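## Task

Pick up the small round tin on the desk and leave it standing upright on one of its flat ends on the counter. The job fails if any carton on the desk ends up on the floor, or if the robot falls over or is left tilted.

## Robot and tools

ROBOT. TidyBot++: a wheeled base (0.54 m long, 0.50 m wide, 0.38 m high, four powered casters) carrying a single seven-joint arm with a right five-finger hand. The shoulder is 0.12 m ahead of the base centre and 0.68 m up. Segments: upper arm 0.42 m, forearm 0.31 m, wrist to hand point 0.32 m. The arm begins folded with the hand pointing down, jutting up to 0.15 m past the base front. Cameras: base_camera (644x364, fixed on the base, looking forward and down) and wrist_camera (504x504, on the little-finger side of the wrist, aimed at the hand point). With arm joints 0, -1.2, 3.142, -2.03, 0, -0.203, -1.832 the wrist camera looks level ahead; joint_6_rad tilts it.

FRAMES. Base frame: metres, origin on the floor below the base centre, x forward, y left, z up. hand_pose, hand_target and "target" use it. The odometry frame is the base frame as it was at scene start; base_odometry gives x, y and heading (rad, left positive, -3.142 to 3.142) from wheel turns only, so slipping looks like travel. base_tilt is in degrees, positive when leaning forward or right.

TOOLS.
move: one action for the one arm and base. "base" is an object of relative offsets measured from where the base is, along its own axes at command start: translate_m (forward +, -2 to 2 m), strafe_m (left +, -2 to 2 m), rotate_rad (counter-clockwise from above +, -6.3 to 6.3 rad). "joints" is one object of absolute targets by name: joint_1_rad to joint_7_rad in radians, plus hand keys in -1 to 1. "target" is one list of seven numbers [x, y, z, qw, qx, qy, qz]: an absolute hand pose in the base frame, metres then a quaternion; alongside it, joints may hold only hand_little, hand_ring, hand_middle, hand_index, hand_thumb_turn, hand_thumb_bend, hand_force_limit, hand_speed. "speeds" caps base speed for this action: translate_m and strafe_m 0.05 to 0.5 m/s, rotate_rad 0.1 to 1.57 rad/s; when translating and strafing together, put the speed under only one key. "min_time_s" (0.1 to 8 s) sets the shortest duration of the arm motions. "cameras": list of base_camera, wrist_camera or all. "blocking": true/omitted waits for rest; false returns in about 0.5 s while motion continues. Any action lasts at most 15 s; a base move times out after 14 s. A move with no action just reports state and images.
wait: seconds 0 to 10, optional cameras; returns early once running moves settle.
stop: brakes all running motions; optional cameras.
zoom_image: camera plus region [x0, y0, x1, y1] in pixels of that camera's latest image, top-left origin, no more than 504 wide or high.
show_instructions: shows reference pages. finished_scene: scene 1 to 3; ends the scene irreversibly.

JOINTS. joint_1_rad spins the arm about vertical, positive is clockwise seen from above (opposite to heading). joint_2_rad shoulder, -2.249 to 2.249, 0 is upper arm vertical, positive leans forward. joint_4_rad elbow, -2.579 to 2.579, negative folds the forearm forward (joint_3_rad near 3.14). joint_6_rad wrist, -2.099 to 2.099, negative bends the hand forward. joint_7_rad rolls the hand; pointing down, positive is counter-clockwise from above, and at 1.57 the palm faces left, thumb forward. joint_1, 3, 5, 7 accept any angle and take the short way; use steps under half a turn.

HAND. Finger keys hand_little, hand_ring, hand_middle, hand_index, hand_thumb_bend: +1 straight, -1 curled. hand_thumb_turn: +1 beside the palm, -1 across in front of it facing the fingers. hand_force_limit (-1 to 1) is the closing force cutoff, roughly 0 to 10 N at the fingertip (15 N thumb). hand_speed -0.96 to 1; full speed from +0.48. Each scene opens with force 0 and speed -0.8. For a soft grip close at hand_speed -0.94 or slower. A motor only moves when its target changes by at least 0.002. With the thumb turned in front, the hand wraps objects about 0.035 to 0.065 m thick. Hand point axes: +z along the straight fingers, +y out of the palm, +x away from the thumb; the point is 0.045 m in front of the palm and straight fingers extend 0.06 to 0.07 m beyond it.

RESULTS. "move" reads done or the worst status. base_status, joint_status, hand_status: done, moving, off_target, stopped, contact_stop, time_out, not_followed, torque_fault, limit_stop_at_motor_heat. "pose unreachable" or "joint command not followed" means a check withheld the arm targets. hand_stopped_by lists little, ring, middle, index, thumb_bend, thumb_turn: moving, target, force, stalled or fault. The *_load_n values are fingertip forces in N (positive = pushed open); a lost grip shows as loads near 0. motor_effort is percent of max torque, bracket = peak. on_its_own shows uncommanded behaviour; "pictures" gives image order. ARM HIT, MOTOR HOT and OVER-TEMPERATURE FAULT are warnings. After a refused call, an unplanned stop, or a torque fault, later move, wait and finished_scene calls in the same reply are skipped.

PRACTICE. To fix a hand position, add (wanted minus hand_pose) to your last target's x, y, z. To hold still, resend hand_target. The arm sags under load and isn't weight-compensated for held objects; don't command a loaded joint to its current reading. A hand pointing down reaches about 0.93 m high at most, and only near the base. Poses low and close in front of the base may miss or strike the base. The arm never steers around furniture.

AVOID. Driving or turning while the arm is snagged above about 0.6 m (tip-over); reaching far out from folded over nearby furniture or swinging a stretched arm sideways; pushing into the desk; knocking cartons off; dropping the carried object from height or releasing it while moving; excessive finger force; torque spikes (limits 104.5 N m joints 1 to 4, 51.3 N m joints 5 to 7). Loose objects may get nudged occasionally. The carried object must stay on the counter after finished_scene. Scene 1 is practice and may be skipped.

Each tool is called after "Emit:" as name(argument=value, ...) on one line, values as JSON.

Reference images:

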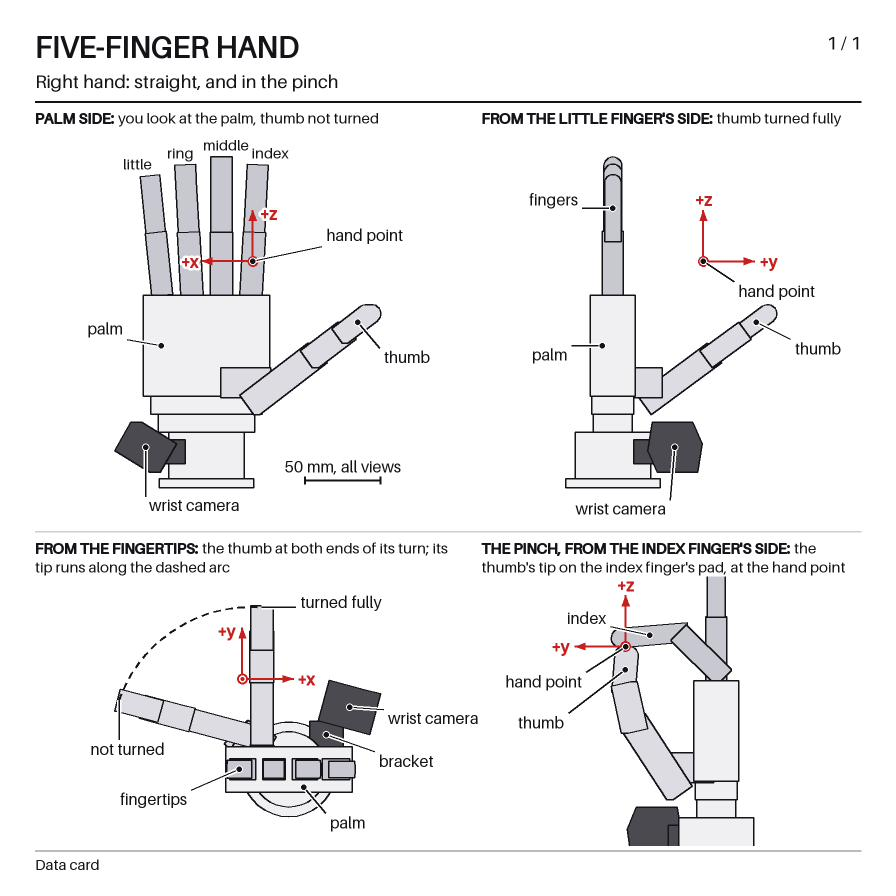

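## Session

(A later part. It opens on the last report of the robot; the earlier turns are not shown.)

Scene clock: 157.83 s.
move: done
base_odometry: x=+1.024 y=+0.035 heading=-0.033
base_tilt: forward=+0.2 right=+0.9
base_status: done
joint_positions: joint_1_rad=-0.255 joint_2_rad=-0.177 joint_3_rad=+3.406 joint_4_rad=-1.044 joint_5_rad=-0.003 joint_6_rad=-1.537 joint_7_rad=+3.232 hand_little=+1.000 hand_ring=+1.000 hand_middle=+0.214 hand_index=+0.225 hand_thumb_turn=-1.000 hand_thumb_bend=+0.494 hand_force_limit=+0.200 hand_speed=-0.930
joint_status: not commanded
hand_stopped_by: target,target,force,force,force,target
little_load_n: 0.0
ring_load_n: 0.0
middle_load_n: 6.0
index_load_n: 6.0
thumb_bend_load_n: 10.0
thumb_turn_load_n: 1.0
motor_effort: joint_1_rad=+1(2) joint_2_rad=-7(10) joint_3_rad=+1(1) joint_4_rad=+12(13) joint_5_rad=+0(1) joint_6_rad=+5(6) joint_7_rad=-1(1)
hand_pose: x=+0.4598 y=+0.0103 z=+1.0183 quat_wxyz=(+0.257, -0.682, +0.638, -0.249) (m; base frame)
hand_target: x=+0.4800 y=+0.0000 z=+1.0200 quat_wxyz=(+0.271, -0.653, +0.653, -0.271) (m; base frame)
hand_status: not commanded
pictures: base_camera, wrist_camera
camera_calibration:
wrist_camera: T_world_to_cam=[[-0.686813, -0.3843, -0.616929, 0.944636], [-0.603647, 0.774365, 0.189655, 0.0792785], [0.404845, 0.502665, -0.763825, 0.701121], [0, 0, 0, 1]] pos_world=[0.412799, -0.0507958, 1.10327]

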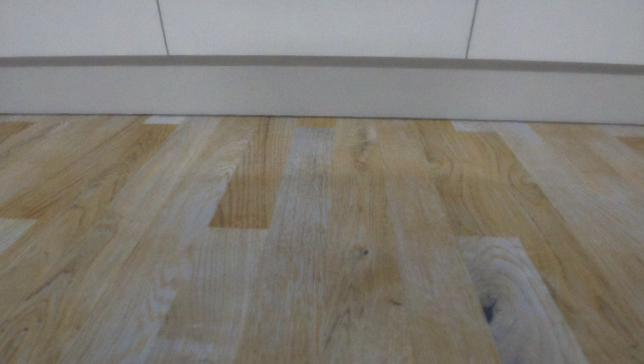

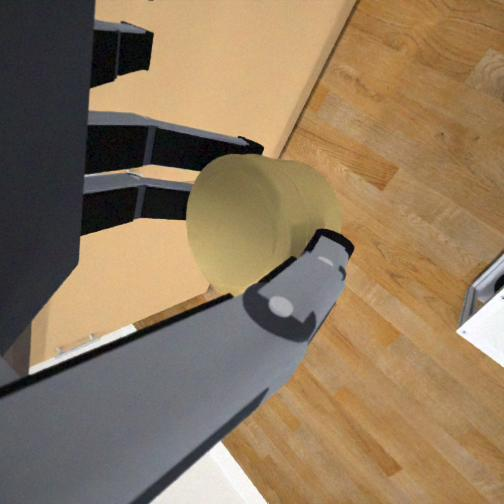

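Emit:
move(base={"rotate_rad":-0.03,"translate_m":0.56}, speeds={"translate_m":0.3}, cameras=["all"])

Scene clock: 167.80 s.
move: done
base_odometry: x=+1.584 y=+0.017 heading=-0.064
base_tilt: forward=+0.2 right=+0.9
base_status: done
joint_positions: joint_1_rad=-0.255 joint_2_rad=-0.179 joint_3_rad=+3.408 joint_4_rad=-1.044 joint_5_rad=-0.001 joint_6_rad=-1.537 joint_7_rad=+3.232 hand_little=+1.000 hand_ring=+1.000 hand_middle=+0.214 hand_index=+0.225 hand_thumb_turn=-1.000 hand_thumb_bend=+0.494 hand_force_limit=+0.200 hand_speed=-0.930
joint_status: not commanded
hand_stopped_by: target,target,force,force,force,target
little_load_n: 0.0
ring_load_n: 0.0
middle_load_n: 6.0
index_load_n: 6.0
thumb_bend_load_n: 10.0
thumb_turn_load_n: 1.0
motor_effort: joint_1_rad=+1(2) joint_2_rad=-7(11) joint_3_rad=+1(2) joint_4_rad=+12(13) joint_5_rad=+0(1) joint_6_rad=+6(6) joint_7_rad=+0(1)
hand_pose: x=+0.4593 y=+0.0091 z=+1.0189 quat_wxyz=(+0.257, -0.681, +0.638, -0.251) (m; base frame)
hand_target: x=+0.4800 y=+0.0000 z=+1.0200 quat_wxyz=(+0.271, -0.653, +0.653, -0.271) (m; base frame)
hand_status: not commanded
pictures: base_camera, wrist_camera
camera_calibration:
wrist_camera: T_world_to_cam=[[-0.686301, -0.382885, -0.618377, 0.945357], [-0.602267, 0.775831, 0.188045, 0.0807713], [0.407757, 0.501483, -0.763052, 0.700321], [0, 0, 0, 1]] pos_world=[0.411884, -0.0519018, 1.10378]

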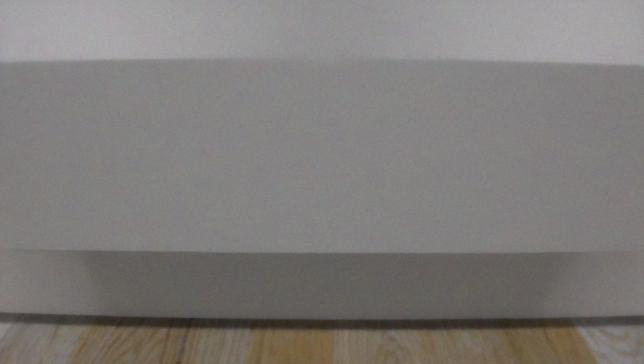

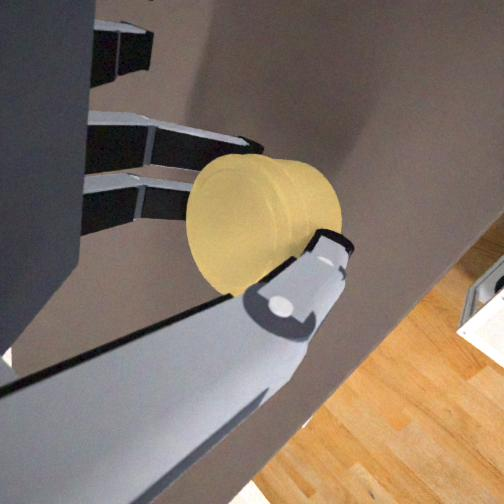

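Emit:
move(target=[0.55, 0.0, 0.985, 0.2706, -0.6533, 0.6533, -0.2706], min_time_s=1.5)

Emit:
move(target=[0.55, 0.0, 0.952, 0.2706, -0.6533, 0.6533, -0.2706], min_time_s=1.5)

Emit:
move(target=[0.55, 0.0, 0.938, 0.2706, -0.6533, 0.6533, -0.2706], min_time_s=1, cameras=["wrist_camera"])

Scene clock: 172.60 s.
move: done
base_odometry: x=+1.584 y=+0.017 heading=-0.064
base_tilt: forward=+0.2 right=+0.9
base_status: not commanded
joint_positions: joint_1_rad=-0.089 joint_2_rad=-0.101 joint_3_rad=+3.340 joint_4_rad=-1.088 joint_5_rad=-0.029 joint_6_rad=-1.391 joint_7_rad=+3.232 hand_little=+1.000 hand_ring=+1.000 hand_middle=+0.214 hand_index=+0.225 hand_thumb_turn=-1.000 hand_thumb_bend=+0.494 hand_force_limit=+0.200 hand_speed=-0.930
joint_status: not commanded
hand_stopped_by: target,target,force,force,force,target
little_load_n: 0.0
ring_load_n: 0.0
middle_load_n: 6.0
index_load_n: 6.0
thumb_bend_load_n: 10.0
thumb_turn_load_n: 0.5
motor_effort: joint_1_rad=+1(2) joint_2_rad=-11(12) joint_3_rad=+1(1) joint_4_rad=+13(14) joint_5_rad=-1(1) joint_6_rad=+6(6) joint_7_rad=-1(1)
hand_pose: x=+0.5195 y=-0.0136 z=+0.9986 quat_wxyz=(+0.254, -0.649, +0.663, -0.273) (m; base frame)
hand_target: x=+0.5500 y=+0.0000 z=+0.9850 quat_wxyz=(+0.271, -0.653, +0.653, -0.271) (m; base frame)
hand_status: done (0.036 m and 2.3 deg from the pose sent, 0.097 m and 4.6 deg at the start)
pictures: none

Scene clock: 174.40 s.
move: done
base_odometry: x=+1.584 y=+0.017 heading=-0.064
base_tilt: forward=+0.2 right=+0.9
base_status: not commanded
joint_positions: joint_1_rad=-0.123 joint_2_rad=-0.101 joint_3_rad=+3.341 joint_4_rad=-1.239 joint_5_rad=-0.029 joint_6_rad=-1.278 joint_7_rad=+3.232 hand_little=+1.000 hand_ring=+1.000 hand_middle=+0.214 hand_index=+0.225 hand_thumb_turn=-1.000 hand_thumb_bend=+0.494 hand_force_limit=+0.200 hand_speed=-0.930
joint_status: not commanded
hand_stopped_by: target,target,force,force,force,target
little_load_n: 0.0
ring_load_n: 0.0
middle_load_n: 6.0
index_load_n: 6.0
thumb_bend_load_n: 10.0
thumb_turn_load_n: 0.5
motor_effort: joint_1_rad=+1(2) joint_2_rad=-12(12) joint_3_rad=+1(1) joint_4_rad=+14(15) joint_5_rad=-1(1) joint_6_rad=+6(6) joint_7_rad=-1(1)
hand_pose: x=+0.5325 y=-0.0002 z=+0.9510 quat_wxyz=(+0.247, -0.664, +0.658, -0.255) (m; base frame)
hand_target: x=+0.5500 y=+0.0000 z=+0.9520 quat_wxyz=(+0.271, -0.653, +0.653, -0.271) (m; base frame)
hand_status: done (0.018 m and 3.5 deg from the pose sent, 0.057 m and 2.3 deg at the start)
pictures: none

Scene clock: 175.70 s.
move: done
base_odometry: x=+1.584 y=+0.017 heading=-0.064
base_tilt: forward=+0.2 right=+0.9
base_status: not commanded
joint_positions: joint_1_rad=-0.144 joint_2_rad=-0.115 joint_3_rad=+3.354 joint_4_rad=-1.281 joint_5_rad=-0.029 joint_6_rad=-1.218 joint_7_rad=+3.232 hand_little=+1.000 hand_ring=+1.000 hand_middle=+0.214 hand_index=+0.225 hand_thumb_turn=-1.000 hand_thumb_bend=+0.494 hand_force_limit=+0.200 hand_speed=-0.930
joint_status: not commanded
hand_stopped_by: target,target,force,force,force,target
little_load_n: 0.0
ring_load_n: 0.0
middle_load_n: 5.5
index_load_n: 5.0
thumb_bend_load_n: 11.0
thumb_turn_load_n: 1.0
motor_effort: joint_1_rad=+1(1) joint_2_rad=-8(12) joint_3_rad=+1(1) joint_4_rad=+12(14) joint_5_rad=+0(1) joint_6_rad=+4(6) joint_7_rad=+0(1)
hand_pose: x=+0.5393 y=+0.0019 z=+0.9474 quat_wxyz=(+0.259, -0.662, +0.652, -0.263) (m; base frame)
hand_target: x=+0.5500 y=+0.0000 z=+0.9380 quat_wxyz=(+0.271, -0.653, +0.653, -0.271) (m; base frame)
hand_status: done (0.014 m and 1.8 deg from the pose sent, 0.022 m and 3.5 deg at the start)
pictures: wrist_camera
camera_calibration:
wrist_camera: T_world_to_cam=[[-0.690679, -0.34704, -0.63445, 0.97088], [-0.567002, 0.804422, 0.17724, 0.139095], [0.448856, 0.48215, -0.75237, 0.584426], [0, 0, 0, 1]] pos_world=[0.48711, -0.0567378, 1.03103]

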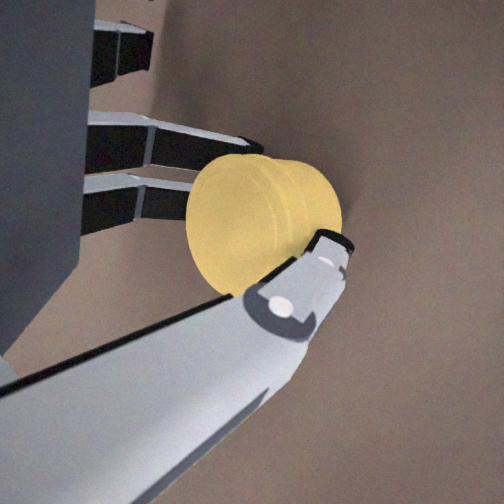

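Emit:
move(joints={"hand_speed":-0.85,"hand_index":0.45,"hand_middle":0.45,"hand_thumb_bend":0.62})

Emit:
move(joints={"hand_speed":-0.3,"hand_index":1,"hand_middle":1,"hand_thumb_bend":1}, cameras=["wrist_camera"])

Emit:
move(target=[0.548, 0.0, 0.99, 0.2706, -0.6533, 0.6533, -0.2706], min_time_s=1.5, cameras=["wrist_camera"])

Scene clock: 181.13 s.
move: done
base_odometry: x=+1.584 y=+0.017 heading=-0.064
base_tilt: forward=+0.2 right=+0.9
base_status: not commanded
joint_positions: joint_1_rad=-0.144 joint_2_rad=-0.118 joint_3_rad=+3.354 joint_4_rad=-1.283 joint_5_rad=-0.029 joint_6_rad=-1.218 joint_7_rad=+3.232 hand_little=+1.000 hand_ring=+1.000 hand_middle=+0.449 hand_index=+0.450 hand_thumb_turn=-1.000 hand_thumb_bend=+0.620 hand_force_limit=+0.200 hand_speed=-0.850
joint_status: all done
hand_stopped_by: target,target,target,target,target,target
little_load_n: 0.0
ring_load_n: 0.0
middle_load_n: -1.5
index_load_n: 0.0
thumb_bend_load_n: 0.0
thumb_turn_load_n: 0.0
motor_effort: joint_1_rad=+1(1) joint_2_rad=-9(9) joint_3_rad=+1(1) joint_4_rad=+12(12) joint_5_rad=+0(1) joint_6_rad=+5(5) joint_7_rad=-1(1)
hand_pose: x=+0.5383 y=+0.0020 z=+0.9478 quat_wxyz=(+0.260, -0.662, +0.652, -0.264) (m; base frame)
hand_target: x=+0.5500 y=+0.0000 z=+0.9380 quat_wxyz=(+0.271, -0.653, +0.653, -0.271) (m; base frame)
hand_status: not commanded
pictures: none

Scene clock: 182.00 s.
move: done
base_odometry: x=+1.584 y=+0.017 heading=-0.064
base_tilt: forward=+0.2 right=+0.9
base_status: not commanded
joint_positions: joint_1_rad=-0.145 joint_2_rad=-0.118 joint_3_rad=+3.354 joint_4_rad=-1.299 joint_5_rad=-0.029 joint_6_rad=-1.218 joint_7_rad=+3.232 hand_little=+1.000 hand_ring=+1.000 hand_middle=+1.000 hand_index=+1.000 hand_thumb_turn=-1.000 hand_thumb_bend=+1.000 hand_force_limit=+0.200 hand_speed=-0.300
joint_status: all done
hand_stopped_by: target,target,target,target,target,target
little_load_n: 0.0
ring_load_n: 0.0
middle_load_n: 0.0
index_load_n: 0.0
thumb_bend_load_n: 0.0
thumb_turn_load_n: 0.0
motor_effort: joint_1_rad=+1(2) joint_2_rad=-12(12) joint_3_rad=+1(1) joint_4_rad=+14(15) joint_5_rad=+0(1) joint_6_rad=+6(6) joint_7_rad=-1(1)
hand_pose: x=+0.5357 y=+0.0027 z=+0.9400 quat_wxyz=(+0.255, -0.664, +0.654, -0.258) (m; base frame)
hand_target: x=+0.5500 y=+0.0000 z=+0.9380 quat_wxyz=(+0.271, -0.653, +0.653, -0.271) (m; base frame)
hand_status: not commanded
pictures: wrist_camera
camera_calibration:
wrist_camera: T_world_to_cam=[[-0.699962, -0.34707, -0.624175, 0.959254], [-0.56539, 0.803255, 0.187392, 0.127413], [0.436334, 0.48407, -0.758478, 0.592518], [0, 0, 0, 1]] pos_world=[0.484944, -0.0562368, 1.02428]

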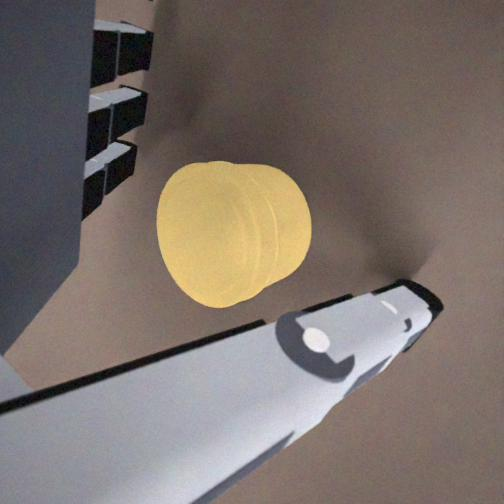

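Scene clock: 183.80 s.
move: done
base_odometry: x=+1.584 y=+0.017 heading=-0.064
base_tilt: forward=+0.2 right=+0.9
base_status: not commanded
joint_positions: joint_1_rad=-0.085 joint_2_rad=-0.105 joint_3_rad=+3.338 joint_4_rad=-1.136 joint_5_rad=-0.032 joint_6_rad=-1.240 joint_7_rad=+3.232 hand_little=+1.000 hand_ring=+1.000 hand_middle=+1.000 hand_index=+1.000 hand_thumb_turn=-1.000 hand_thumb_bend=+1.000 hand_force_limit=+0.200 hand_speed=-0.300
joint_status: not commanded
hand_stopped_by: target,target,target,target,target,target
little_load_n: 0.0
ring_load_n: 0.0
middle_load_n: 0.0
index_load_n: 0.0
thumb_bend_load_n: 0.0
thumb_turn_load_n: 0.0
motor_effort: joint_1_rad=+1(2) joint_2_rad=-11(12) joint_3_rad=+1(1) joint_4_rad=+14(15) joint_5_rad=+0(1) joint_6_rad=+6(7) joint_7_rad=-1(1)
hand_pose: x=+0.5535 y=-0.0175 z=+1.0075 quat_wxyz=(+0.286, -0.633, +0.649, -0.310) (m; base frame)
hand_target: x=+0.5480 y=+0.0000 z=+0.9900 quat_wxyz=(+0.271, -0.653, +0.653, -0.271) (m; base frame)
hand_status: done (0.025 m and 5.4 deg from the pose sent, 0.052 m and 2.7 deg at the start)
pictures: wrist_camera
camera_calibration:
wrist_camera: T_world_to_cam=[[-0.629502, -0.32564, -0.705469, 1.05015], [-0.546659, 0.830836, 0.104285, 0.214792], [0.552169, 0.451298, -0.701027, 0.523227], [0, 0, 0, 1]] pos_world=[0.489579, -0.0726175, 1.08524]

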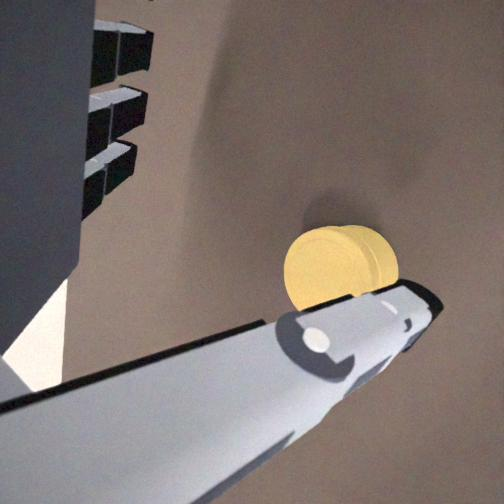

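Emit:
finished_scene(scene=3)

The scene is finished: the task was done.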